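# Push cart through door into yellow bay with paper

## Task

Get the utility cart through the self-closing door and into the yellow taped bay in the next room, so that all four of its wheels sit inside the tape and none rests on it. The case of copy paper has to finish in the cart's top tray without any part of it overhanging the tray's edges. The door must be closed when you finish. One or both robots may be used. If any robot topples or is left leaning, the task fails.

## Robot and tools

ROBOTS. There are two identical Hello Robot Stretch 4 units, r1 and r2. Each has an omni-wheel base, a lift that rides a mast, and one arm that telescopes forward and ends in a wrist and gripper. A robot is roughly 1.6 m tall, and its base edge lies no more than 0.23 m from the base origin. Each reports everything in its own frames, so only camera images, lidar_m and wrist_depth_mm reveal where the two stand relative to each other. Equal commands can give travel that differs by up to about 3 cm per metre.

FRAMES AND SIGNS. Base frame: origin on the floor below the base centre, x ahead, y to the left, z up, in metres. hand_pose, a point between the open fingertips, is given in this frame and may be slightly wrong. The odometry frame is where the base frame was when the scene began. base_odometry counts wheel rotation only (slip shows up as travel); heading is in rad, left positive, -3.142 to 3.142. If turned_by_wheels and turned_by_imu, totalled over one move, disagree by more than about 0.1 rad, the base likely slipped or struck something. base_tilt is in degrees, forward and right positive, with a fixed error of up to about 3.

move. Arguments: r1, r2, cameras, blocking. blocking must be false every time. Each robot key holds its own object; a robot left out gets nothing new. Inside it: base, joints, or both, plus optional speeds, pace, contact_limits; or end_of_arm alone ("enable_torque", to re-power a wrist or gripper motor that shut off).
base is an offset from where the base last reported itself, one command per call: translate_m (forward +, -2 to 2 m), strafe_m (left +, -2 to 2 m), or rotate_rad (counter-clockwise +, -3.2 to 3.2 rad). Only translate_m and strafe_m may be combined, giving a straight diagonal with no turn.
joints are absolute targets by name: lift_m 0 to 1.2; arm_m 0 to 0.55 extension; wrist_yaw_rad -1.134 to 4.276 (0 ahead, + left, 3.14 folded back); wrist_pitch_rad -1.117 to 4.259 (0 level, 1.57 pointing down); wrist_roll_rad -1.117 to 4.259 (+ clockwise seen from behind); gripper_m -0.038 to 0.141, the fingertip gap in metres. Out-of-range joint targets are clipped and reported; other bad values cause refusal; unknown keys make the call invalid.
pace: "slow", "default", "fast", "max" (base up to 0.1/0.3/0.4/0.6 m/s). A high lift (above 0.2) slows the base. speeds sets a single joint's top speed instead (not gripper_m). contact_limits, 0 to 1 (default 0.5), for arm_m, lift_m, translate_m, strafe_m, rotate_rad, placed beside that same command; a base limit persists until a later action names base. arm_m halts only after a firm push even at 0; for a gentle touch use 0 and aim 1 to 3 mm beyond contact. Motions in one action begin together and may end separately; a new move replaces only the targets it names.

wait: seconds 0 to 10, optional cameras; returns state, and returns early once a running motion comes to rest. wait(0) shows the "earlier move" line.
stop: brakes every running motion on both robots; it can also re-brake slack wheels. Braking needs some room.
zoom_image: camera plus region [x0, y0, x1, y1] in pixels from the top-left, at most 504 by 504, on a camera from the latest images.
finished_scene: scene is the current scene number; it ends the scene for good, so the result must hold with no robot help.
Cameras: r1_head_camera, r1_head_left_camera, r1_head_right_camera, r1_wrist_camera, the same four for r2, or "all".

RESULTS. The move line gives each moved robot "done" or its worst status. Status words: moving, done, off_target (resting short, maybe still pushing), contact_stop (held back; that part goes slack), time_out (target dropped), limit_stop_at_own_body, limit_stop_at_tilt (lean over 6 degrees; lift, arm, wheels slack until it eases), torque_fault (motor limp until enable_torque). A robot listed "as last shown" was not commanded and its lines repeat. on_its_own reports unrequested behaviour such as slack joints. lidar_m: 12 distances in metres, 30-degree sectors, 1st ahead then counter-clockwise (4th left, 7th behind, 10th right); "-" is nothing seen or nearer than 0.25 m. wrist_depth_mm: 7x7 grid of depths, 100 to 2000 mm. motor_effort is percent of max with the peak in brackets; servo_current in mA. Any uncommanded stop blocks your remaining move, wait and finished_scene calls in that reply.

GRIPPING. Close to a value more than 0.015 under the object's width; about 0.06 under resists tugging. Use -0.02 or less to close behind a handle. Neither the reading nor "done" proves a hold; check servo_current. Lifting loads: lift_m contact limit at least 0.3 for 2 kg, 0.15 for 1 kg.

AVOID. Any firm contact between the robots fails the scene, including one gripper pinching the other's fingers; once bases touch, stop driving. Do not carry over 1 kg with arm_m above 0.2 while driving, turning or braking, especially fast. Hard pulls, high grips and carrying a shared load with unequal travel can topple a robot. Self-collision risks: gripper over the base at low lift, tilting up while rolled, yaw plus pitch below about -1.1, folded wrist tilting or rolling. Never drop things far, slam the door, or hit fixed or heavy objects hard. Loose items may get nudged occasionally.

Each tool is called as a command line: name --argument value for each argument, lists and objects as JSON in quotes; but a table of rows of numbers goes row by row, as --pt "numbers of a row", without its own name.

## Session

move --blocking false --cameras '["all"]'

Scene clock: 0.00 s.
r1.base_odometry: x=+0.000 y=+0.000 heading=+0.000
r1.turned_by_wheels: +0.000
r1.turned_by_imu: +0.000
r1.base_tilt: forward=-1.6 right=+1.3
r1.lidar_m: 0.96 1.73 2.02 2.40 3.92 1.60 0.85 0.77 0.78 0.89 0.77 0.78
r1.base_status: not commanded
r1.joint_positions: lift_m=+0.124 arm_m=+0.000 wrist_yaw_rad=+3.194 wrist_pitch_rad=+0.002 wrist_roll_rad=+0.000 gripper_m=+0.056
r1.joint_status: not commanded
r1.measured_speeds: all 0
r1.motor_effort: lift_m=+19 arm_m=-4 wheel_0=-2 wheel_1=+1 wheel_2=+0
r1.servo_current: wrist_yaw_rad=59 wrist_pitch_rad=46 wrist_roll_rad=46 gripper_m=39
r1.hand_pose: x=-0.1216 y=+0.0722 z=+0.3019 quat_wxyz=(-0.026, -0.001, +0.000, +1.000) (m; r1's base frame)
r1.wrist_depth_mm: - 135 - - - - - / - 123 135 - - - - / - 121 191 - - - - / 110 136 194 - - - - / 137 - - - 1618 - - / 226 - 190 1098 188 1160 1118 / 224 163 750 798 768 768 759
r2.base_odometry: x=+0.000 y=+0.000 heading=+0.000
r2.turned_by_wheels: +0.000
r2.turned_by_imu: +0.000
r2.base_tilt: forward=-0.6 right=+0.1
r2.lidar_m: 1.29 1.32 1.58 2.33 2.36 2.78 1.41 1.41 2.77 2.39 2.42 1.48
r2.base_status: not commanded
r2.joint_positions: lift_m=+0.200 arm_m=+0.000 wrist_yaw_rad=+3.211 wrist_pitch_rad=+0.001 wrist_roll_rad=+0.000 gripper_m=+0.056
r2.joint_status: not commanded
r2.measured_speeds: all 0
r2.motor_effort: lift_m=+18 arm_m=-4 wheel_0=-1 wheel_1=+1 wheel_2=+1
r2.servo_current: wrist_yaw_rad=46 wrist_pitch_rad=39 wrist_roll_rad=52 gripper_m=52
r2.hand_pose: x=-0.1229 y=+0.0671 z=+0.3779 quat_wxyz=(-0.035, -0.001, +0.000, +0.999) (m; r2's base frame)
r2.wrist_depth_mm: - - 137 - - - - / - - 137 - - - - / - 109 138 - - - - / - 140 175 - - - - / 214 - - - - - - / 213 1281 196 1255 190 1336 1182 / 208 243 866 - - 854 878
pictures: r1_head_camera, r1_head_left_camera, r1_head_right_camera, r1_wrist_camera, r2_head_camera, r2_head_left_camera, r2_head_right_camera, r2_wrist_camera
Images, in order (width x height): r1_head_camera 420x560, r1_head_left_camera 420x672, r1_head_right_camera 420x672, r1_wrist_camera 616x392, r2_head_camera 420x560, r2_head_left_camera 420x672, r2_head_right_camera 420x672, r2_wrist_camera 616x392.

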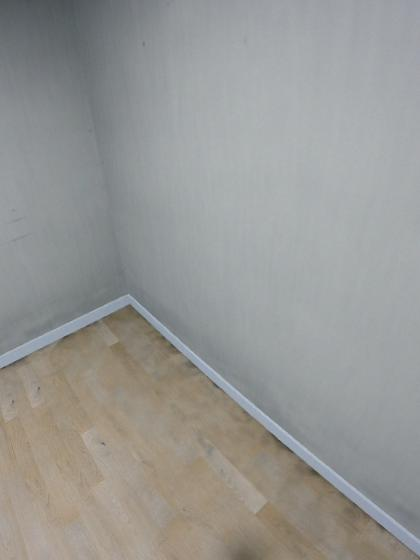

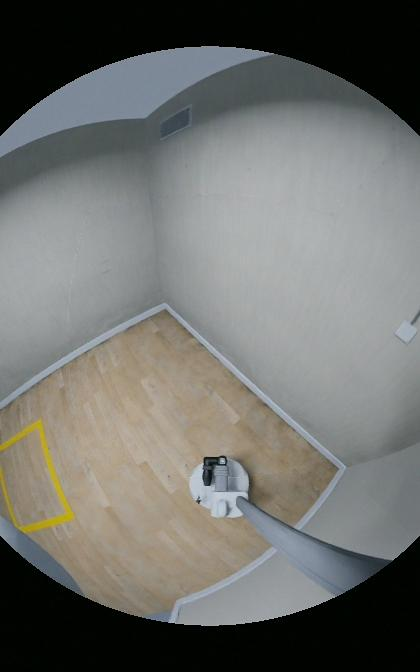

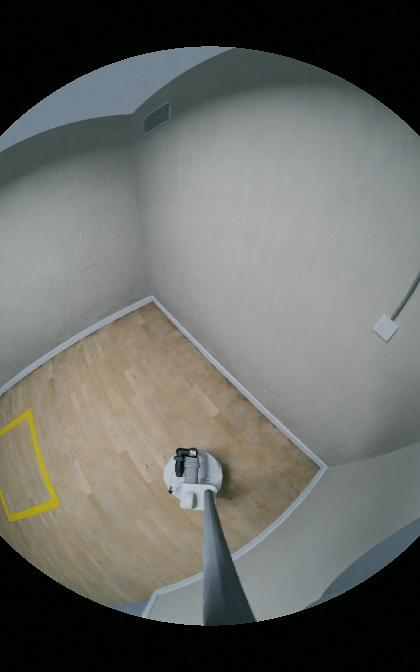

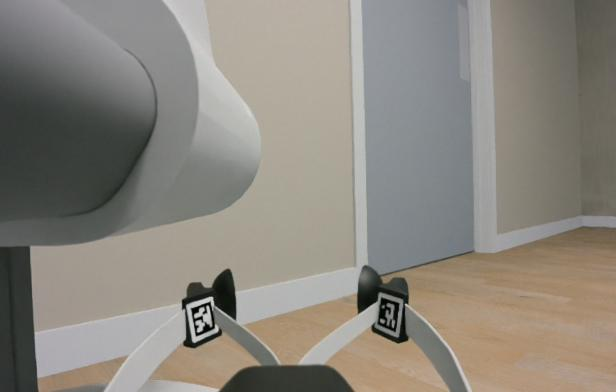

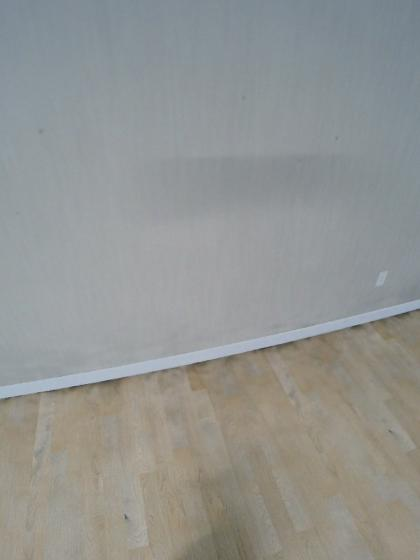

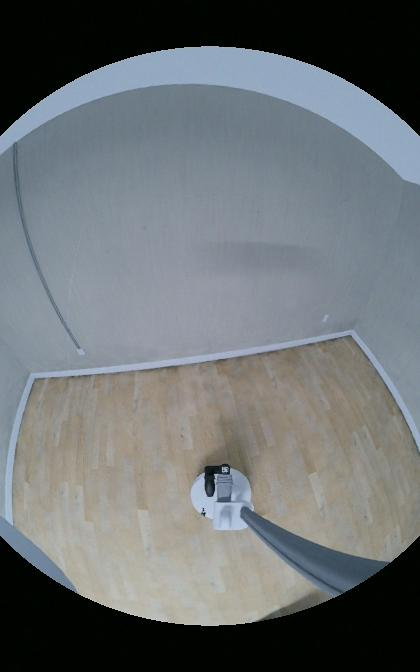

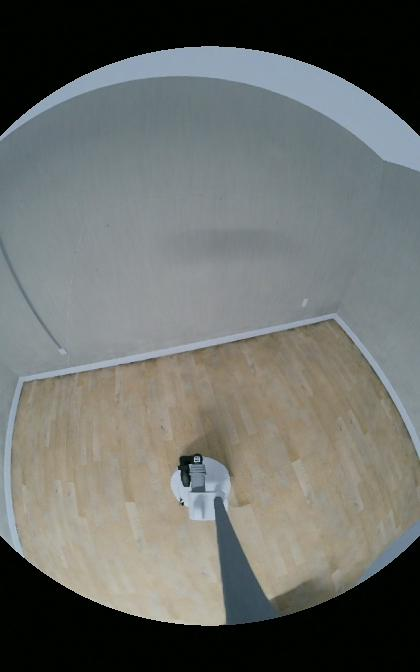

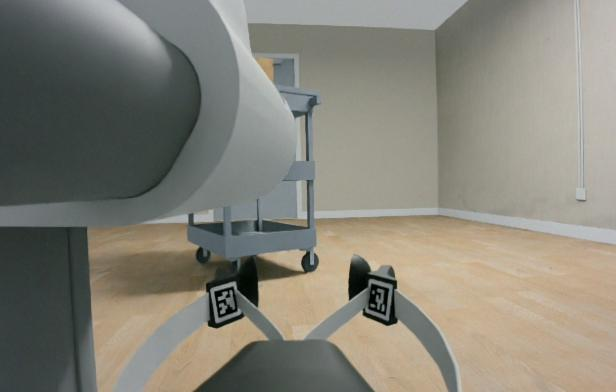

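move --blocking false --r1 '{"base": {"rotate_rad": 2.8}}' --r2 '{"base": {"rotate_rad": -2.9}}' --cameras '[]'

wait --seconds 4 --cameras '[]'

wait --seconds 0.5 --cameras '["r1_head_camera", "r1_head_left_camera", "r1_head_right_camera", "r2_head_camera", "r2_head_left_camera", "r2_head_right_camera"]'

Scene clock: 11.43 s.
move: r1 moving; r2 moving
r1.base_odometry: x=+0.000 y=+0.000 heading=+0.253
r1.turned_by_wheels: +0.253
r1.turned_by_imu: +0.253
r1.base_tilt: forward=-1.6 right=+1.3
r1.lidar_m: 1.15 2.01 2.11 2.98 2.65 1.07 0.80 0.74 0.81 0.80 0.72 0.82
r1.base_status: rotate_rad moving
r1.joint_positions: lift_m=+0.124 arm_m=+0.000 wrist_yaw_rad=+3.194 wrist_pitch_rad=+0.002 wrist_roll_rad=+0.000 gripper_m=+0.056
r1.joint_status: not commanded
r1.measured_speeds: translate_m=+0.000 strafe_m=+0.000 rotate_rad=+0.974 lift_m=+0.000 arm_m=+0.000 wrist_yaw_rad=+0.000 wrist_pitch_rad=+0.000 wrist_roll_rad=+0.000
r1.motor_effort: lift_m=+19(20) arm_m=-4(4) wheel_0=-7(9) wheel_1=-6(7) wheel_2=-6(7)
r1.servo_current: wrist_yaw_rad=46(59) wrist_pitch_rad=39(52) wrist_roll_rad=33(65) gripper_m=39(46)
r1.hand_pose: x=-0.1216 y=+0.0722 z=+0.3019 quat_wxyz=(-0.026, -0.001, +0.000, +1.000) (m; r1's base frame)
r1.wrist_depth_mm: - 135 - - - - 1808 / - 123 135 - - - 1808 / - 121 192 - - - 1756 / 111 136 195 - - - 1808 / 137 - - - - - 1756 / 226 - 190 976 188 1118 1138 / 224 152 759 798 778 750 759
r2.base_odometry: x=+0.000 y=+0.000 heading=-0.252
r2.turned_by_wheels: -0.252
r2.turned_by_imu: -0.244
r2.base_tilt: forward=-0.7 right=+0.0
r2.lidar_m: 1.35 1.27 1.41 2.01 2.34 2.43 3.58 1.41 3.28 2.43 2.39 1.79
r2.base_status: rotate_rad moving
r2.joint_positions: lift_m=+0.200 arm_m=+0.000 wrist_yaw_rad=+3.211 wrist_pitch_rad=+0.001 wrist_roll_rad=+0.000 gripper_m=+0.056
r2.joint_status: not commanded
r2.measured_speeds: translate_m=+0.001 strafe_m=+0.000 rotate_rad=-0.977 lift_m=+0.000 arm_m=+0.000 wrist_yaw_rad=+0.000 wrist_pitch_rad=+0.000 wrist_roll_rad=+0.000
r2.motor_effort: lift_m=+18(18) arm_m=-4(4) wheel_0=+11(11) wheel_1=+9(10) wheel_2=+10(11)
r2.servo_current: wrist_yaw_rad=52(52) wrist_pitch_rad=46(46) wrist_roll_rad=52(65) gripper_m=46(52)
r2.hand_pose: x=-0.1229 y=+0.0671 z=+0.3779 quat_wxyz=(-0.035, -0.001, +0.000, +0.999) (m; r2's base frame)
r2.wrist_depth_mm: - - 137 - - - - / - - 137 - - - - / - 109 138 - - - - / - 140 176 - - - - / 214 1756 - - - - - / 213 1281 196 1308 190 1336 1182 / 208 242 878 - - 854 878
pictures: none
No camera images: "cameras" was empty.

Scene clock: 13.63 s.
earlier move: r1 done; r2 moving
r1.base_odometry: x=+0.000 y=+0.000 heading=+2.800
r1.turned_by_wheels: +2.547
r1.turned_by_imu: +2.561
r1.base_tilt: forward=-1.6 right=+1.3
r1.lidar_m: 1.15 0.81 0.74 0.78 0.81 0.77 0.80 1.07 2.04 2.09 2.77 3.71
r1.base_status: done
r1.joint_positions: lift_m=+0.124 arm_m=+0.000 wrist_yaw_rad=+3.194 wrist_pitch_rad=+0.002 wrist_roll_rad=+0.000 gripper_m=+0.056
r1.joint_status: not commanded
r1.measured_speeds: all 0
r1.motor_effort: lift_m=+20(20) arm_m=-4(4) wheel_0=-2(10) wheel_1=+1(9) wheel_2=+1(8)
r1.servo_current: wrist_yaw_rad=46(65) wrist_pitch_rad=46(52) wrist_roll_rad=52(65) gripper_m=46(52)
r1.hand_pose: x=-0.1216 y=+0.0722 z=+0.3019 quat_wxyz=(-0.026, -0.001, +0.000, +1.000) (m; r1's base frame)
r1.wrist_depth_mm: - 135 - - - - - / - 123 135 - - - - / - 121 192 - - - - / 111 136 194 - - - - / 137 - - - - - - / 229 1098 190 - 187 - - / 750 741 759 798 732 131 -
r2.base_odometry: x=+0.000 y=+0.000 heading=-2.899
r2.turned_by_wheels: -2.647
r2.turned_by_imu: -2.576
r2.base_tilt: forward=-0.7 right=+0.1
r2.lidar_m: 1.40 3.34 2.46 2.38 1.82 1.36 1.31 1.39 1.95 2.34 2.45 3.45
r2.base_status: rotate_rad moving
r2.joint_positions: lift_m=+0.200 arm_m=+0.000 wrist_yaw_rad=+3.211 wrist_pitch_rad=+0.001 wrist_roll_rad=+0.000 gripper_m=+0.056
r2.joint_status: not commanded
r2.measured_speeds: all 0
r2.motor_effort: lift_m=+18(18) arm_m=-4(4) wheel_0=+7(14) wheel_1=+3(11) wheel_2=+4(11)
r2.servo_current: wrist_yaw_rad=39(52) wrist_pitch_rad=39(46) wrist_roll_rad=52(65) gripper_m=46(52)
r2.hand_pose: x=-0.1228 y=+0.0671 z=+0.3779 quat_wxyz=(-0.035, -0.001, +0.000, +0.999) (m; r2's base frame)
r2.wrist_depth_mm: - - 137 - - - - / - 107 137 - - - - / - 110 138 235 - - - / - 140 165 - - - - / 215 - - - - - - / 213 1281 194 1160 190 1098 1098 / 211 244 878 - - 854 878
wait: 2.20 of 4 s (r1 has come to rest)
pictures: none
No camera images: "cameras" was empty.

Scene clock: 13.67 s.
earlier move: r2 done
r1.base_odometry: x=+0.000 y=+0.000 heading=+2.800
r1.turned_by_wheels: +0.000
r1.turned_by_imu: +0.000
r1.base_tilt: forward=-1.6 right=+1.3
r1.lidar_m: 1.17 0.82 0.74 0.78 0.82 0.75 0.79 1.08 2.03 2.09 2.78 3.73
r1.base_status: done
r1.joint_positions: lift_m=+0.124 arm_m=+0.000 wrist_yaw_rad=+3.194 wrist_pitch_rad=+0.002 wrist_roll_rad=+0.000 gripper_m=+0.056
r1.joint_status: not commanded
r1.measured_speeds: all 0
r1.motor_effort: lift_m=+19(20) arm_m=-4(4) wheel_0=-2(10) wheel_1=+1(9) wheel_2=+1(8)
r1.servo_current: wrist_yaw_rad=39(65) wrist_pitch_rad=39(52) wrist_roll_rad=52(65) gripper_m=39(52)
r1.hand_pose: x=-0.1216 y=+0.0722 z=+0.3019 quat_wxyz=(-0.026, -0.001, +0.000, +1.000) (m; r1's base frame)
r1.wrist_depth_mm: - 135 - - - - - / - 124 135 - - - - / - 121 192 - - - - / 110 135 194 - - - - / 136 - - - - - - / 228 1118 190 - 187 - - / 750 759 750 788 732 131 -
r2.base_odometry: x=+0.000 y=+0.000 heading=-2.899
r2.turned_by_wheels: +0.000
r2.turned_by_imu: +0.000
r2.base_tilt: forward=-0.7 right=+0.1
r2.lidar_m: 1.42 3.32 2.49 2.40 1.83 1.34 1.31 1.38 1.97 2.35 2.47 3.46
r2.base_status: done
r2.joint_positions: lift_m=+0.200 arm_m=+0.000 wrist_yaw_rad=+3.211 wrist_pitch_rad=+0.001 wrist_roll_rad=+0.000 gripper_m=+0.056
r2.joint_status: not commanded
r2.measured_speeds: all 0
r2.motor_effort: lift_m=+18(18) arm_m=-4(4) wheel_0=+5(14) wheel_1=+4(11) wheel_2=+4(11)
r2.servo_current: wrist_yaw_rad=46(52) wrist_pitch_rad=39(46) wrist_roll_rad=39(65) gripper_m=52(52)
r2.hand_pose: x=-0.1228 y=+0.0671 z=+0.3779 quat_wxyz=(-0.035, -0.001, +0.000, +0.999) (m; r2's base frame)
r2.wrist_depth_mm: - - 137 - - - - / - 107 137 - - - - / - 110 139 235 - - - / - 140 165 - - - - / 215 - - - - - - / 212 1308 195 1182 190 1118 1118 / 211 244 891 - - 854 891
wait: 0.03 of 0.5 s (r2 has come to rest)
pictures: r1_head_camera, r1_head_left_camera, r1_head_right_camera, r2_head_camera, r2_head_left_camera, r2_head_right_camera
Images, in order (width x height): r1_head_camera 420x560, r1_head_left_camera 420x672, r1_head_right_camera 420x672, r2_head_camera 420x560, r2_head_left_camera 420x672, r2_head_right_camera 420x672.

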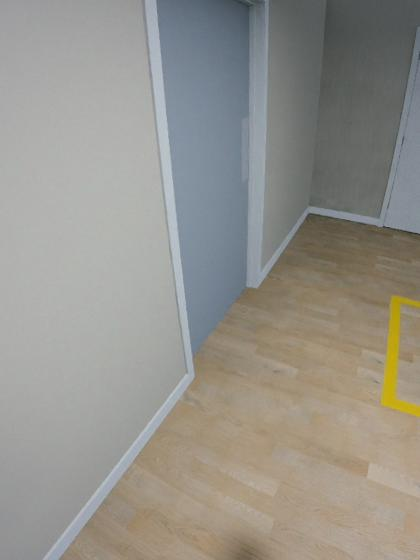

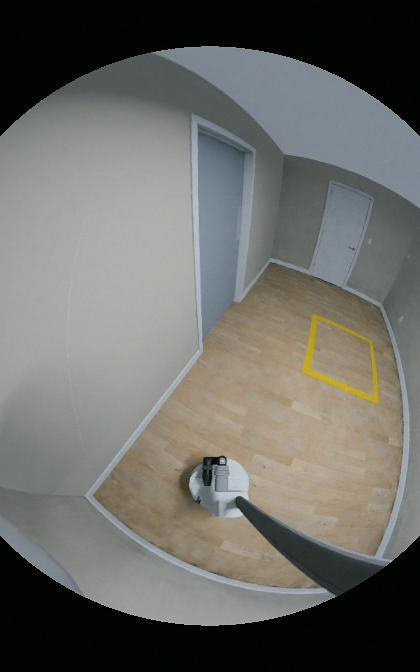

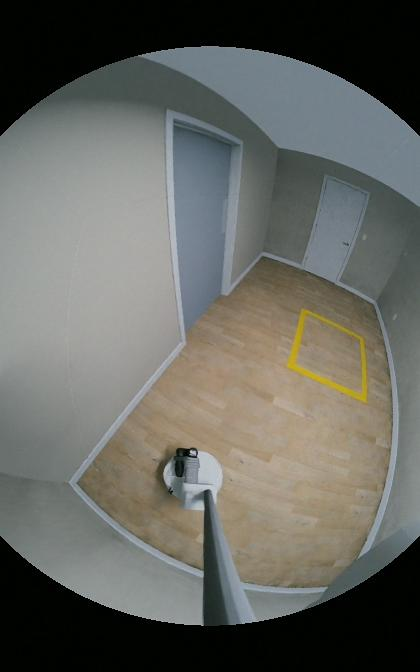

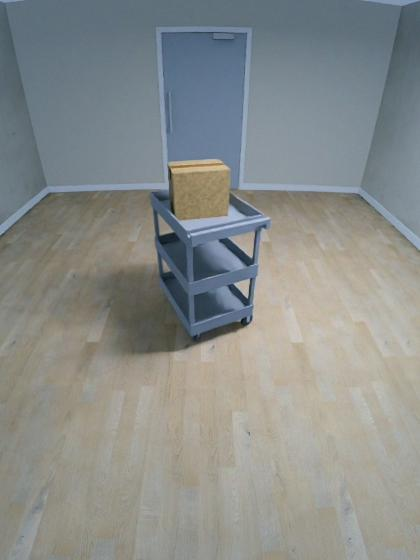

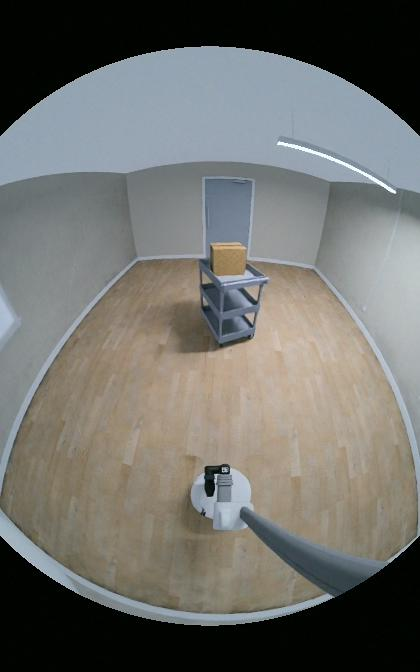

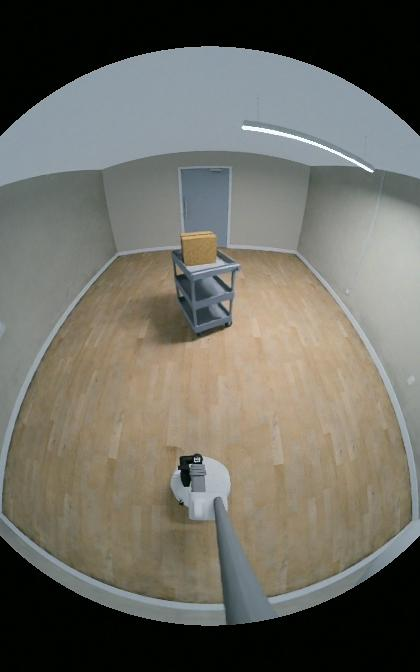

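move --blocking false --cameras '["r2_head_camera", "r1_head_camera"]'

zoom_image --camera "r2_head_camera" --region '[130, 140, 290, 350]'

zoom_image --camera "r1_head_camera" --region '[100, 0, 420, 420]'

Scene clock: 42.03 s.
r1.base_odometry: x=+0.000 y=+0.000 heading=+2.800
r1.turned_by_wheels: +0.000
r1.turned_by_imu: +0.000
r1.base_tilt: forward=-1.6 right=+1.3
r1.lidar_m: 1.16 0.81 0.74 0.77 0.81 0.77 0.80 1.05 2.03 2.08 2.79 3.71
r1.base_status: done
r1.joint_positions: lift_m=+0.124 arm_m=+0.000 wrist_yaw_rad=+3.194 wrist_pitch_rad=+0.002 wrist_roll_rad=+0.000 gripper_m=+0.056
r1.joint_status: not commanded
r1.measured_speeds: all 0
r1.motor_effort: lift_m=+19(20) arm_m=-4(4) wheel_0=-2(10) wheel_1=+1(9) wheel_2=+1(8)
r1.servo_current: wrist_yaw_rad=46(65) wrist_pitch_rad=46(52) wrist_roll_rad=59(65) gripper_m=39(52)
r1.hand_pose: x=-0.1216 y=+0.0722 z=+0.3019 quat_wxyz=(-0.026, -0.001, +0.000, +1.000) (m; r1's base frame)
r1.wrist_depth_mm: - 135 - - - - - / - 123 135 - - - - / - 121 191 - - - - / 111 136 194 - - - - / 137 - - - - - - / 227 1118 191 - 188 - - / 741 759 768 798 741 131 -
r2.base_odometry: x=+0.000 y=+0.000 heading=-2.899
r2.turned_by_wheels: +0.000
r2.turned_by_imu: +0.000
r2.base_tilt: forward=-0.7 right=+0.1
r2.lidar_m: 1.38 3.33 2.45 2.35 1.84 1.37 1.30 1.39 1.97 2.34 2.47 3.48
r2.base_status: done
r2.joint_positions: lift_m=+0.200 arm_m=+0.000 wrist_yaw_rad=+3.211 wrist_pitch_rad=+0.001 wrist_roll_rad=+0.000 gripper_m=+0.056
r2.joint_status: not commanded
r2.measured_speeds: all 0
r2.motor_effort: lift_m=+18(18) arm_m=-4(4) wheel_0=+5(14) wheel_1=+3(11) wheel_2=+4(11)
r2.servo_current: wrist_yaw_rad=52(52) wrist_pitch_rad=46(46) wrist_roll_rad=46(65) gripper_m=46(52)
r2.hand_pose: x=-0.1228 y=+0.0671 z=+0.3779 quat_wxyz=(-0.035, -0.001, +0.000, +0.999) (m; r2's base frame)
r2.wrist_depth_mm: - - 137 - - - - / - 107 137 - - - - / - 110 138 235 - - - / - 140 165 - - - - / 216 - - - - - - / 212 1281 195 1182 190 1118 1118 / 211 244 891 - - 854 866
pictures: r1_head_camera, r2_head_camera
Images, in order (width x height): r1_head_camera 420x560, r2_head_camera 420x560.

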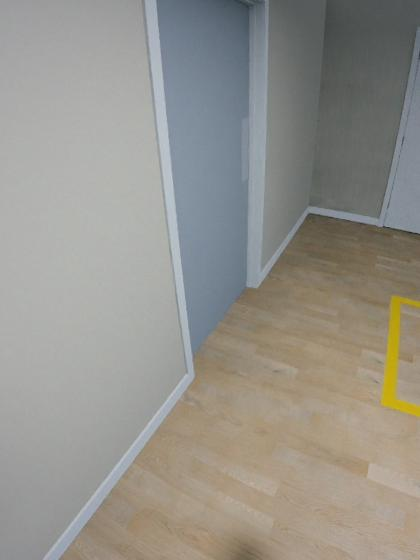

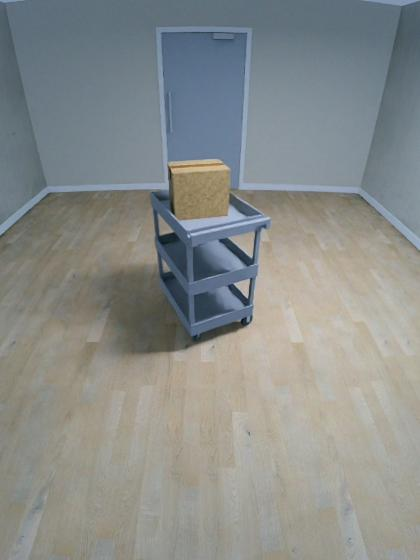

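Scaled by 2.400 from the camera's 420x560 image, which has a finer 1200x1600 frame.

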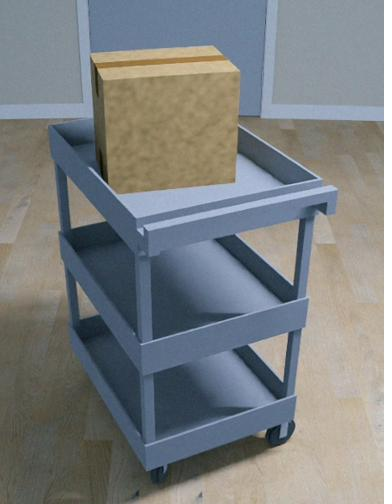

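Scaled by 1.200 from the camera's 420x560 image, which has a finer 600x800 frame.

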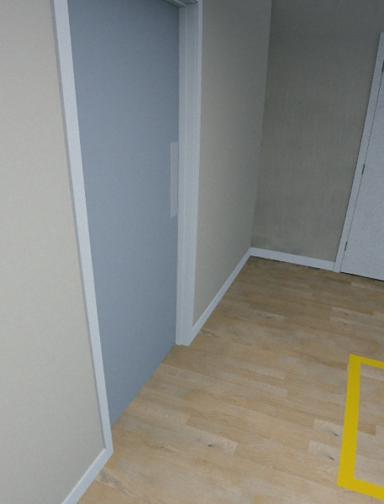

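zoom_image --camera "r2_head_camera" --region '[145, 150, 235, 245]'

Scaled by 5.305 from the camera's 420x560 image, which has a finer 1200x1600 frame.

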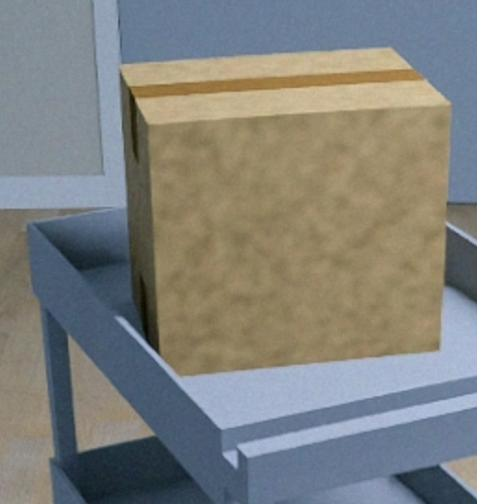

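move --blocking false --r1 '{"base": {"rotate_rad": 1.06}}' --r2 '{"base": {"translate_m": 0.88, "strafe_m": -0.36}, "joints": {"lift_m": 0.686, "wrist_yaw_rad": 0.0, "wrist_pitch_rad": 0.0, "wrist_roll_rad": 1.57, "gripper_m": 0.1}}' --cameras '[]'

wait --seconds 1.5 --cameras '[]'

move --blocking false --r1 '{"base": {"strafe_m": -1.3}}' --cameras '[]'

wait --seconds 5 --cameras '[]'

wait --seconds 2 --cameras '["r1_head_camera", "r2_head_camera"]'

Scene clock: 137.10 s.
move: r1 moving; r2 moving
r1.base_odometry: x=+0.000 y=+0.000 heading=+3.053
r1.turned_by_wheels: +0.253
r1.turned_by_imu: +0.253
r1.base_tilt: forward=-1.6 right=+1.3
r1.lidar_m: 0.90 0.75 0.76 0.85 0.75 0.77 0.90 1.47 2.04 2.31 3.74 1.92
r1.base_status: rotate_rad moving
r1.joint_positions: lift_m=+0.124 arm_m=+0.000 wrist_yaw_rad=+3.194 wrist_pitch_rad=+0.002 wrist_roll_rad=+0.000 gripper_m=+0.056
r1.joint_status: not commanded
r1.measured_speeds: translate_m=+0.000 strafe_m=+0.000 rotate_rad=+0.980 lift_m=+0.000 arm_m=+0.000 wrist_yaw_rad=+0.000 wrist_pitch_rad=+0.000 wrist_roll_rad=+0.000
r1.motor_effort: lift_m=+20(20) arm_m=-4(4) wheel_0=-8(10) wheel_1=-6(8) wheel_2=-7(8)
r1.servo_current: wrist_yaw_rad=59(65) wrist_pitch_rad=46(46) wrist_roll_rad=52(59) gripper_m=39(46)
r1.hand_pose: x=-0.1216 y=+0.0722 z=+0.3019 quat_wxyz=(-0.026, -0.001, +0.000, +1.000) (m; r1's base frame)
r1.wrist_depth_mm: - 135 - - - - - / - 123 135 - - - - / - 121 191 - - - - / 111 136 194 - - - - / 137 1708 - - - - - / 1008 1205 192 1078 188 - - / 750 768 759 798 778 131 -
r2.base_odometry: x=-0.033 y=+0.005 heading=-2.899
r2.turned_by_wheels: +0.000
r2.turned_by_imu: +0.001
r2.base_tilt: forward=-0.7 right=+0.1
r2.lidar_m: 1.36 3.30 2.47 2.38 1.85 1.40 1.33 1.42 2.00 2.31 2.45 3.49
r2.base_status: translate_m moving; strafe_m moving
r2.joint_positions: lift_m=+0.238 arm_m=+0.000 wrist_yaw_rad=+2.650 wrist_pitch_rad=+0.001 wrist_roll_rad=+0.588 gripper_m=+0.075
r2.joint_status: lift_m moving; wrist_yaw_rad moving; wrist_pitch_rad moving; wrist_roll_rad moving; gripper_m moving
r2.measured_speeds: translate_m=+0.123 strafe_m=-0.050 rotate_rad=-0.001 lift_m=+0.146 arm_m=+0.000 wrist_yaw_rad=-1.734 wrist_pitch_rad=+0.000 wrist_roll_rad=+1.820
r2.motor_effort: lift_m=+24(25) arm_m=-4(4) wheel_0=+9(12) wheel_1=+6(7) wheel_2=-12(12)
r2.servo_current: wrist_yaw_rad=111(143) wrist_pitch_rad=13(59) wrist_roll_rad=65(111) gripper_m=98(98)
r2.hand_pose: x=-0.0421 y=+0.2131 z=+0.4157 quat_wxyz=(+0.233, +0.070, +0.281, +0.928) (m; r2's base frame)
r2.wrist_depth_mm: - - - - - - - / - - - - - - - / - - - - - - 1808 / - - - - - 1618 1182 / - - - - 1576 1118 891 / 254 - 189 1430 189 842 691 / - - - - 820 668 580
pictures: none
No camera images: "cameras" was empty.

Scene clock: 138.37 s.
earlier move: r1 done; r2 moving
r1.base_odometry: x=+0.000 y=+0.000 heading=-2.423
r1.turned_by_wheels: +0.807
r1.turned_by_imu: +0.812
r1.base_tilt: forward=-1.6 right=+1.3
r1.lidar_m: 0.75 0.78 0.81 0.77 0.80 1.09 2.03 2.12 2.80 3.63 1.16 0.78
r1.base_status: done
r1.joint_positions: lift_m=+0.124 arm_m=+0.000 wrist_yaw_rad=+3.194 wrist_pitch_rad=+0.002 wrist_roll_rad=+0.000 gripper_m=+0.056
r1.joint_status: not commanded
r1.measured_speeds: all 0
r1.motor_effort: lift_m=+19(20) arm_m=-4(4) wheel_0=-2(10) wheel_1=+0(9) wheel_2=+0(8)
r1.servo_current: wrist_yaw_rad=46(72) wrist_pitch_rad=52(52) wrist_roll_rad=46(59) gripper_m=39(46)
r1.hand_pose: x=-0.1216 y=+0.0722 z=+0.3019 quat_wxyz=(-0.026, -0.001, +0.000, +1.000) (m; r1's base frame)
r1.wrist_depth_mm: - 135 - - - - - / - 124 146 - - - - / - 121 191 - - - - / 110 135 206 - - - - / 217 - - - - - - / 1008 1229 193 1182 188 1138 960 / 759 750 759 788 778 759 759
r2.base_odometry: x=-0.360 y=+0.053 heading=-2.899
r2.turned_by_wheels: +0.000
r2.turned_by_imu: +0.000
r2.base_tilt: forward=-0.7 right=+0.0
r2.lidar_m: 1.07 3.45 2.59 2.53 2.27 1.73 1.64 1.75 2.30 2.21 2.34 3.28
r2.base_status: translate_m moving; strafe_m moving
r2.joint_positions: lift_m=+0.577 arm_m=+0.000 wrist_yaw_rad=+0.454 wrist_pitch_rad=+0.001 wrist_roll_rad=+1.568 gripper_m=+0.100
r2.joint_status: lift_m moving; wrist_yaw_rad moving; wrist_pitch_rad moving; wrist_roll_rad moving; the others done
r2.measured_speeds: translate_m=+0.279 strafe_m=-0.113 rotate_rad=-0.003 lift_m=+0.260 arm_m=+0.000 wrist_yaw_rad=-1.740 wrist_pitch_rad=+0.000 wrist_roll_rad=+0.000
r2.motor_effort: lift_m=+24(27) arm_m=-4(4) wheel_0=+6(13) wheel_1=+3(7) wheel_2=-10(13)
r2.servo_current: wrist_yaw_rad=59(143) wrist_pitch_rad=46(78) wrist_roll_rad=33(111) gripper_m=59(98)
r2.hand_pose: x=+0.4685 y=+0.0478 z=+0.7554 quat_wxyz=(+0.690, +0.688, +0.159, +0.159) (m; r2's base frame)
r2.wrist_depth_mm: - - 1025 - 1205 - 917 / - - 1078 - - 1366 891 / - - - - - 1499 1042 / - - - - - 1499 1042 / - - - - - 1499 1042 / - - 192 - 194 1308 1025 / - - - - - 1661 1042
wait: 1.27 of 1.5 s (r1 has come to rest)
pictures: none
No camera images: "cameras" was empty.

Scene clock: 138.87 s.
earlier move: r2 moving
move: r1 moving
r1.base_odometry: x=-0.024 y=+0.027 heading=-2.423
r1.turned_by_wheels: +0.000
r1.turned_by_imu: +0.000
r1.base_tilt: forward=-1.6 right=+1.3
r1.lidar_m: 0.75 0.76 0.86 0.79 0.82 1.11 2.00 2.09 2.79 3.62 1.15 0.81
r1.base_status: strafe_m moving
r1.joint_positions: lift_m=+0.124 arm_m=+0.000 wrist_yaw_rad=+3.194 wrist_pitch_rad=+0.002 wrist_roll_rad=+0.000 gripper_m=+0.056
r1.joint_status: not commanded
r1.measured_speeds: translate_m=+0.000 strafe_m=-0.140 rotate_rad=+0.002 lift_m=+0.000 arm_m=+0.000 wrist_yaw_rad=+0.000 wrist_pitch_rad=+0.000 wrist_roll_rad=+0.000
r1.motor_effort: lift_m=+20(20) arm_m=-4(4) wheel_0=+9(11) wheel_1=-9(11) wheel_2=+2(2)
r1.servo_current: wrist_yaw_rad=52(59) wrist_pitch_rad=33(52) wrist_roll_rad=52(65) gripper_m=46(46)
r1.hand_pose: x=-0.1216 y=+0.0722 z=+0.3019 quat_wxyz=(-0.026, -0.001, +0.000, +1.000) (m; r1's base frame)
r1.wrist_depth_mm: - 135 - - - - - / - 123 146 - - - - / - 121 192 - - - - / 110 136 206 - - - - / 216 - - - - - - / 1008 1229 192 1205 188 1138 1008 / 759 750 759 788 788 759 759
r2.base_odometry: x=-0.509 y=+0.075 heading=-2.899
r2.turned_by_wheels: +0.000
r2.turned_by_imu: +0.000
r2.base_tilt: forward=-0.7 right=+0.1
r2.lidar_m: 0.95 1.22 2.64 2.55 2.47 1.87 1.79 1.89 2.22 2.14 2.27 3.21
r2.base_status: translate_m moving; strafe_m moving
r2.joint_positions: lift_m=+0.667 arm_m=+0.000 wrist_yaw_rad=+0.003 wrist_pitch_rad=+0.001 wrist_roll_rad=+1.568 gripper_m=+0.100
r2.joint_status: lift_m moving; wrist_yaw_rad moving; wrist_pitch_rad moving; wrist_roll_rad moving
r2.measured_speeds: translate_m=+0.278 strafe_m=-0.114 rotate_rad=+0.000 lift_m=+0.110 arm_m=+0.000 wrist_yaw_rad=-0.002 wrist_pitch_rad=+0.000 wrist_roll_rad=+0.000
r2.motor_effort: lift_m=+19(23) arm_m=-4(4) wheel_0=+6(9) wheel_1=+5(6) wheel_2=-8(10)
r2.servo_current: wrist_yaw_rad=26(130) wrist_pitch_rad=39(72) wrist_roll_rad=52(65) gripper_m=46(52)
r2.hand_pose: x=+0.4596 y=-0.0866 z=+0.8453 quat_wxyz=(+0.708, +0.706, +0.001, +0.001) (m; r2's base frame)
r2.wrist_depth_mm: - - - - - 1661 1138 / - - - - - 1708 1160 / - - - - - 1708 1182 / - - - - - 1160 - / - - - 1042 1336 842 - / - - 193 798 193 - - / - - - - - 1708 1160
pictures: none
No camera images: "cameras" was empty.

Scene clock: 141.17 s.
earlier move: r1 moving; r2 done
r1.base_odometry: x=-0.451 y=+0.516 heading=-2.423
r1.turned_by_wheels: +0.000
r1.turned_by_imu: -0.004
r1.base_tilt: forward=-1.6 right=+1.2
r1.lidar_m: 0.77 0.82 1.10 1.44 1.47 1.97 1.99 2.08 2.77 3.26 1.30 0.83
r1.base_status: strafe_m moving
r1.joint_positions: lift_m=+0.124 arm_m=+0.000 wrist_yaw_rad=+3.194 wrist_pitch_rad=+0.002 wrist_roll_rad=+0.000 gripper_m=+0.056
r1.joint_status: not commanded
r1.measured_speeds: translate_m=+0.000 strafe_m=-0.300 rotate_rad=-0.001 lift_m=+0.000 arm_m=+0.000 wrist_yaw_rad=+0.000 wrist_pitch_rad=+0.000 wrist_roll_rad=+0.000
r1.motor_effort: lift_m=+19(20) arm_m=-4(4) wheel_0=+8(12) wheel_1=-4(11) wheel_2=+0(2)
r1.servo_current: wrist_yaw_rad=46(65) wrist_pitch_rad=39(52) wrist_roll_rad=46(65) gripper_m=46(46)
r1.hand_pose: x=-0.1216 y=+0.0722 z=+0.3019 quat_wxyz=(-0.026, -0.001, +0.000, +1.000) (m; r1's base frame)
r1.wrist_depth_mm: - 135 - - - - - / - 123 146 - - - - / - 121 192 - - - - / 111 135 207 - - - - / 216 - - - - - 1756 / 229 1205 195 1205 187 1138 1098 / 759 750 750 798 788 768 759
r2.base_odometry: x=-0.941 y=+0.138 heading=-2.899
r2.turned_by_wheels: +0.000
r2.turned_by_imu: +0.001
r2.base_tilt: forward=-0.7 right=+0.0
r2.lidar_m: 0.62 0.61 2.81 2.69 2.90 2.28 2.20 2.33 2.07 2.01 2.11 3.04
r2.base_status: done
r2.joint_positions: lift_m=+0.686 arm_m=+0.000 wrist_yaw_rad=+0.003 wrist_pitch_rad=+0.001 wrist_roll_rad=+1.568 gripper_m=+0.100
r2.joint_status: all done
r2.measured_speeds: all 0
r2.motor_effort: lift_m=+21(23) arm_m=-4(4) wheel_0=+2(11) wheel_1=+3(6) wheel_2=-4(10)
r2.servo_current: wrist_yaw_rad=52(130) wrist_pitch_rad=39(72) wrist_roll_rad=39(78) gripper_m=46(59)
r2.hand_pose: x=+0.4596 y=-0.0866 z=+0.8637 quat_wxyz=(+0.708, +0.706, +0.001, +0.001) (m; r2's base frame)
r2.wrist_depth_mm: - - - - - 1661 1160 / - - - - - 1708 1205 / - - - - - 1756 1205 / - - - - - 1756 1205 / - - - - - 1661 1205 / - - 193 469 187 - 500 / - - 683 - - - 477
wait: 2.30 of 5 s (r2 has come to rest)
pictures: none
No camera images: "cameras" was empty.

Scene clock: 143.17 s.
earlier move: r1 moving
r1.base_odometry: x=-0.825 y=+0.944 heading=-2.423
r1.turned_by_wheels: +0.000
r1.turned_by_imu: -0.003
r1.base_tilt: forward=-1.6 right=+1.3
r1.lidar_m: 0.82 0.84 1.11 2.00 2.09 2.09 1.95 2.06 2.69 2.68 1.20 0.92
r1.base_status: strafe_m moving
r1.joint_positions: lift_m=+0.124 arm_m=+0.000 wrist_yaw_rad=+3.194 wrist_pitch_rad=+0.002 wrist_roll_rad=+0.000 gripper_m=+0.056
r1.joint_status: not commanded
r1.measured_speeds: translate_m=-0.001 strafe_m=-0.169 rotate_rad=+0.004 lift_m=+0.000 arm_m=+0.000 wrist_yaw_rad=+0.000 wrist_pitch_rad=+0.000 wrist_roll_rad=+0.000
r1.motor_effort: lift_m=+20(20) arm_m=-4(4) wheel_0=+2(12) wheel_1=+0(11) wheel_2=+1(3)
r1.servo_current: wrist_yaw_rad=20(65) wrist_pitch_rad=39(52) wrist_roll_rad=52(72) gripper_m=46(46)
r1.hand_pose: x=-0.1216 y=+0.0722 z=+0.3019 quat_wxyz=(-0.026, -0.001, +0.000, +1.000) (m; r1's base frame)
r1.wrist_depth_mm: - 135 - - - - - / - 121 135 - - - - / - 120 187 - - - - / 111 135 213 - - - - / 216 - - - - - - / 1008 1229 192 1182 188 1138 1098 / 759 750 750 798 778 759 750
r2.base_odometry: x=-0.941 y=+0.138 heading=-2.899
r2.turned_by_wheels: +0.000
r2.turned_by_imu: +0.000
r2.base_tilt: forward=-0.7 right=+0.0
r2.lidar_m: 0.61 0.60 2.84 2.68 2.85 2.27 2.19 2.29 2.08 2.01 2.13 3.01
r2.base_status: done
r2.joint_positions: lift_m=+0.686 arm_m=+0.000 wrist_yaw_rad=+0.003 wrist_pitch_rad=+0.001 wrist_roll_rad=+1.568 gripper_m=+0.100
r2.joint_status: all done
r2.measured_speeds: all 0
r2.motor_effort: lift_m=+21(23) arm_m=-4(4) wheel_0=+2(11) wheel_1=+3(6) wheel_2=-4(10)
r2.servo_current: wrist_yaw_rad=46(130) wrist_pitch_rad=39(72) wrist_roll_rad=46(78) gripper_m=46(59)
r2.hand_pose: x=+0.4596 y=-0.0866 z=+0.8637 quat_wxyz=(+0.708, +0.706, +0.001, +0.001) (m; r2's base frame)
r2.wrist_depth_mm: - - - - - 1708 1182 / - - - - - 1708 1182 / - - - - - 1756 1182 / - - - - - 1756 1205 / - - - - - 1756 1205 / - - 193 469 187 - 500 / - - 676 - - - 477
wait: 2.00 s; no rest
pictures: r1_head_camera, r2_head_camera
Images, in order (width x height): r1_head_camera 420x560, r2_head_camera 420x560.

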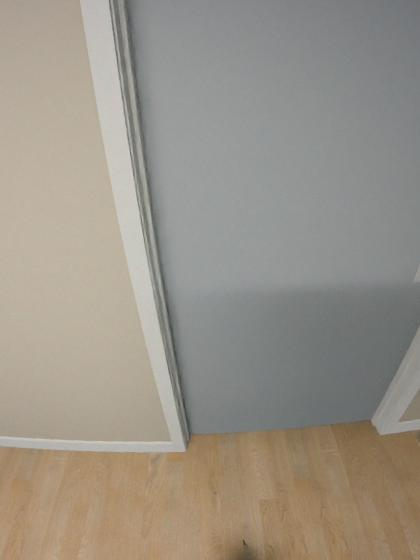

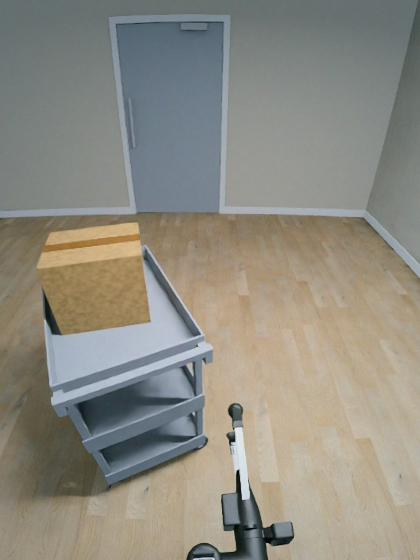

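move --blocking false --r1 '{"base": {"translate_m": 0.35, "strafe_m": -0.57}}' --r2 '{"base": {"rotate_rad": 0.35}}' --cameras '[]'

wait --seconds 2 --cameras '[]'

wait --seconds 2 --cameras '["r1_head_camera", "r2_head_camera", "r2_wrist_camera"]'

Scene clock: 163.20 s.
earlier move: r1 done
move: r1 moving; r2 moving
r1.base_odometry: x=-0.886 y=+0.988 heading=-2.423
r1.turned_by_wheels: +0.000
r1.turned_by_imu: +0.000
r1.base_tilt: forward=-1.6 right=+1.3
r1.lidar_m: 0.88 0.83 1.11 2.09 2.15 2.10 1.97 2.06 2.73 2.61 1.18 0.93
r1.base_status: translate_m moving; strafe_m moving
r1.joint_positions: lift_m=+0.124 arm_m=+0.000 wrist_yaw_rad=+3.194 wrist_pitch_rad=+0.002 wrist_roll_rad=+0.000 gripper_m=+0.056
r1.joint_status: not commanded
r1.measured_speeds: translate_m=+0.063 strafe_m=-0.104 rotate_rad=-0.005 lift_m=+0.000 arm_m=+0.000 wrist_yaw_rad=+0.000 wrist_pitch_rad=+0.000 wrist_roll_rad=+0.000
r1.motor_effort: lift_m=+19(20) arm_m=-4(4) wheel_0=+8(11) wheel_1=-7(7) wheel_2=-4(7)
r1.servo_current: wrist_yaw_rad=33(65) wrist_pitch_rad=39(46) wrist_roll_rad=46(65) gripper_m=46(46)
r1.hand_pose: x=-0.1216 y=+0.0722 z=+0.3019 quat_wxyz=(-0.026, -0.001, +0.000, +1.000) (m; r1's base frame)
r1.wrist_depth_mm: - 134 - - - - - / - 120 135 - - - - / - 123 177 - - - - / 110 135 212 - - - - / 216 - - - - - - / 991 1205 191 1182 187 1160 1118 / 741 750 289 798 788 759 759
r2.base_odometry: x=-0.941 y=+0.138 heading=-2.661
r2.turned_by_wheels: +0.238
r2.turned_by_imu: +0.232
r2.base_tilt: forward=-0.7 right=+0.1
r2.lidar_m: 0.61 0.60 2.71 2.69 2.57 2.17 2.20 2.32 2.01 2.02 2.37 0.70
r2.base_status: rotate_rad moving
r2.joint_positions: lift_m=+0.686 arm_m=+0.000 wrist_yaw_rad=+0.003 wrist_pitch_rad=+0.001 wrist_roll_rad=+1.568 gripper_m=+0.100
r2.joint_status: not commanded
r2.measured_speeds: translate_m=+0.002 strafe_m=-0.001 rotate_rad=+0.698 lift_m=+0.000 arm_m=+0.000 wrist_yaw_rad=+0.000 wrist_pitch_rad=+0.000 wrist_roll_rad=+0.000
r2.motor_effort: lift_m=+21(21) arm_m=-4(4) wheel_0=-7(10) wheel_1=-5(10) wheel_2=-7(11)
r2.servo_current: wrist_yaw_rad=52(52) wrist_pitch_rad=46(46) wrist_roll_rad=52(52) gripper_m=52(59)
r2.hand_pose: x=+0.4595 y=-0.0867 z=+0.8637 quat_wxyz=(+0.708, +0.706, +0.001, +0.001) (m; r2's base frame)
r2.wrist_depth_mm: - - - - - 1708 1205 / - - - - - 1708 1205 / - - - - - 1708 1205 / - - - 492 - 842 488 / - - 842 661 - - 473 / - - 195 462 187 - 466 / - - 668 - - - -
pictures: none
No camera images: "cameras" was empty.

Scene clock: 163.83 s.
earlier move: r1 moving; r2 done
r1.base_odometry: x=-1.010 y=+1.027 heading=-2.423
r1.turned_by_wheels: +0.000
r1.turned_by_imu: +0.000
r1.base_tilt: forward=-1.6 right=+1.3
r1.lidar_m: 0.82 0.84 1.01 2.21 2.25 2.16 2.02 2.11 2.64 2.52 1.13 0.85
r1.base_status: translate_m moving; strafe_m moving
r1.joint_positions: lift_m=+0.124 arm_m=+0.000 wrist_yaw_rad=+3.194 wrist_pitch_rad=+0.002 wrist_roll_rad=+0.000 gripper_m=+0.056
r1.joint_status: not commanded
r1.measured_speeds: translate_m=+0.147 strafe_m=-0.239 rotate_rad=-0.001 lift_m=+0.000 arm_m=+0.000 wrist_yaw_rad=+0.000 wrist_pitch_rad=+0.000 wrist_roll_rad=+0.000
r1.motor_effort: lift_m=+19(20) arm_m=-4(4) wheel_0=+11(11) wheel_1=-5(7) wheel_2=-6(7)
r1.servo_current: wrist_yaw_rad=46(65) wrist_pitch_rad=39(46) wrist_roll_rad=59(65) gripper_m=33(46)
r1.hand_pose: x=-0.1216 y=+0.0722 z=+0.3019 quat_wxyz=(-0.026, -0.001, +0.000, +1.000) (m; r1's base frame)
r1.wrist_depth_mm: - 135 - - - - - / - 121 135 - - - - / - 124 186 - - - - / 111 135 212 - - - - / 216 - - - - - - / 227 1229 193 1182 188 1160 1118 / 750 750 741 143 778 759 759
r2.base_odometry: x=-0.941 y=+0.138 heading=-2.550
r2.turned_by_wheels: +0.111
r2.turned_by_imu: +0.108
r2.base_tilt: forward=-0.7 right=+0.1
r2.lidar_m: 0.61 0.65 2.70 2.74 2.41 2.21 2.22 2.19 2.02 2.06 2.52 0.63
r2.base_status: done
r2.joint_positions: lift_m=+0.686 arm_m=+0.000 wrist_yaw_rad=+0.003 wrist_pitch_rad=+0.001 wrist_roll_rad=+1.568 gripper_m=+0.100
r2.joint_status: not commanded
r2.measured_speeds: all 0
r2.motor_effort: lift_m=+21(21) arm_m=-4(4) wheel_0=-3(10) wheel_1=-2(10) wheel_2=-4(11)
r2.servo_current: wrist_yaw_rad=52(52) wrist_pitch_rad=39(46) wrist_roll_rad=46(59) gripper_m=52(59)
r2.hand_pose: x=+0.4595 y=-0.0867 z=+0.8637 quat_wxyz=(+0.708, +0.706, +0.001, +0.001) (m; r2's base frame)
r2.wrist_depth_mm: - - - - - 1756 1160 / - - - 404 - 1708 466 / - - - - - 991 459 / - - 668 654 1060 - 455 / - - 683 452 449 - 452 / - - 195 449 192 - 449 / - - - - - - -
wait: 0.63 of 2 s (r2 has come to rest)
pictures: none
No camera images: "cameras" was empty.

Scene clock: 165.83 s.
earlier move: r1 moving
r1.base_odometry: x=-1.484 y=+1.174 heading=-2.423
r1.turned_by_wheels: +0.000
r1.turned_by_imu: -0.002
r1.base_tilt: forward=-1.6 right=+1.3
r1.lidar_m: 0.58 0.58 0.82 1.69 2.70 2.39 2.26 2.35 2.19 2.09 0.76 0.55
r1.base_status: translate_m moving; strafe_m moving
r1.joint_positions: lift_m=+0.124 arm_m=+0.000 wrist_yaw_rad=+3.194 wrist_pitch_rad=+0.002 wrist_roll_rad=+0.000 gripper_m=+0.056
r1.joint_status: not commanded
r1.measured_speeds: translate_m=+0.039 strafe_m=-0.066 rotate_rad=-0.004 lift_m=+0.000 arm_m=+0.000 wrist_yaw_rad=+0.000 wrist_pitch_rad=+0.000 wrist_roll_rad=+0.000
r1.motor_effort: lift_m=+20(20) arm_m=-4(4) wheel_0=+1(12) wheel_1=-1(8) wheel_2=+0(7)
r1.servo_current: wrist_yaw_rad=65(72) wrist_pitch_rad=52(52) wrist_roll_rad=39(65) gripper_m=33(52)
r1.hand_pose: x=-0.1216 y=+0.0722 z=+0.3019 quat_wxyz=(-0.026, -0.001, +0.000, +1.000) (m; r1's base frame)
r1.wrist_depth_mm: - 135 - - - - - / - 121 135 - - - - / - 120 188 - - - - / 111 136 213 - - - - / 215 - - - - - - / 1008 1182 194 1182 187 1160 1098 / 741 750 750 788 788 759 759
r2.base_odometry: x=-0.941 y=+0.138 heading=-2.550
r2.turned_by_wheels: +0.000
r2.turned_by_imu: +0.000
r2.base_tilt: forward=-0.7 right=+0.1
r2.lidar_m: 0.59 0.63 2.71 2.75 2.44 2.19 2.23 2.18 1.98 2.05 2.54 0.65
r2.base_status: done
r2.joint_positions: lift_m=+0.686 arm_m=+0.000 wrist_yaw_rad=+0.003 wrist_pitch_rad=+0.001 wrist_roll_rad=+1.568 gripper_m=+0.100
r2.joint_status: not commanded
r2.measured_speeds: all 0
r2.motor_effort: lift_m=+21(21) arm_m=-4(4) wheel_0=-3(10) wheel_1=-2(10) wheel_2=-4(11)
r2.servo_current: wrist_yaw_rad=46(59) wrist_pitch_rad=46(52) wrist_roll_rad=46(59) gripper_m=52(59)
r2.hand_pose: x=+0.4595 y=-0.0867 z=+0.8637 quat_wxyz=(+0.708, +0.706, +0.001, +0.001) (m; r2's base frame)
r2.wrist_depth_mm: - - - - - 1661 1205 / - - - 402 - 1708 466 / - - - - - 991 459 / - - 661 654 1060 - 452 / - - 676 452 452 - 455 / - - 195 449 192 - 449 / - - - - - - -
wait: 2.00 s; no rest
pictures: r1_head_camera, r2_head_camera, r2_wrist_camera
Images, in order (width x height): r1_head_camera 420x560, r2_head_camera 420x560, r2_wrist_camera 616x392.

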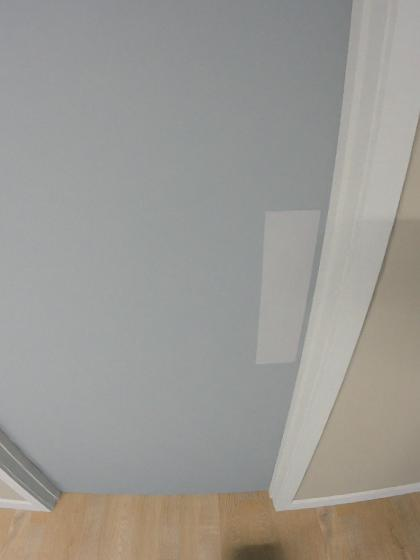

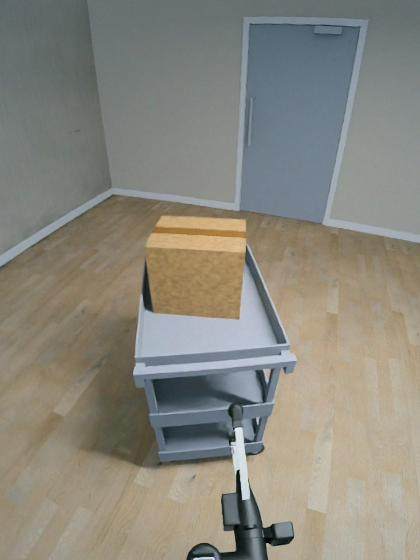

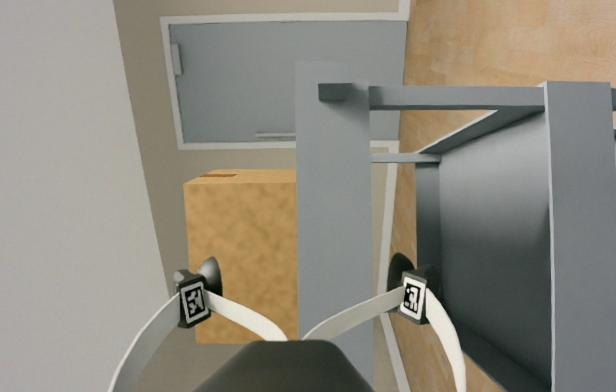

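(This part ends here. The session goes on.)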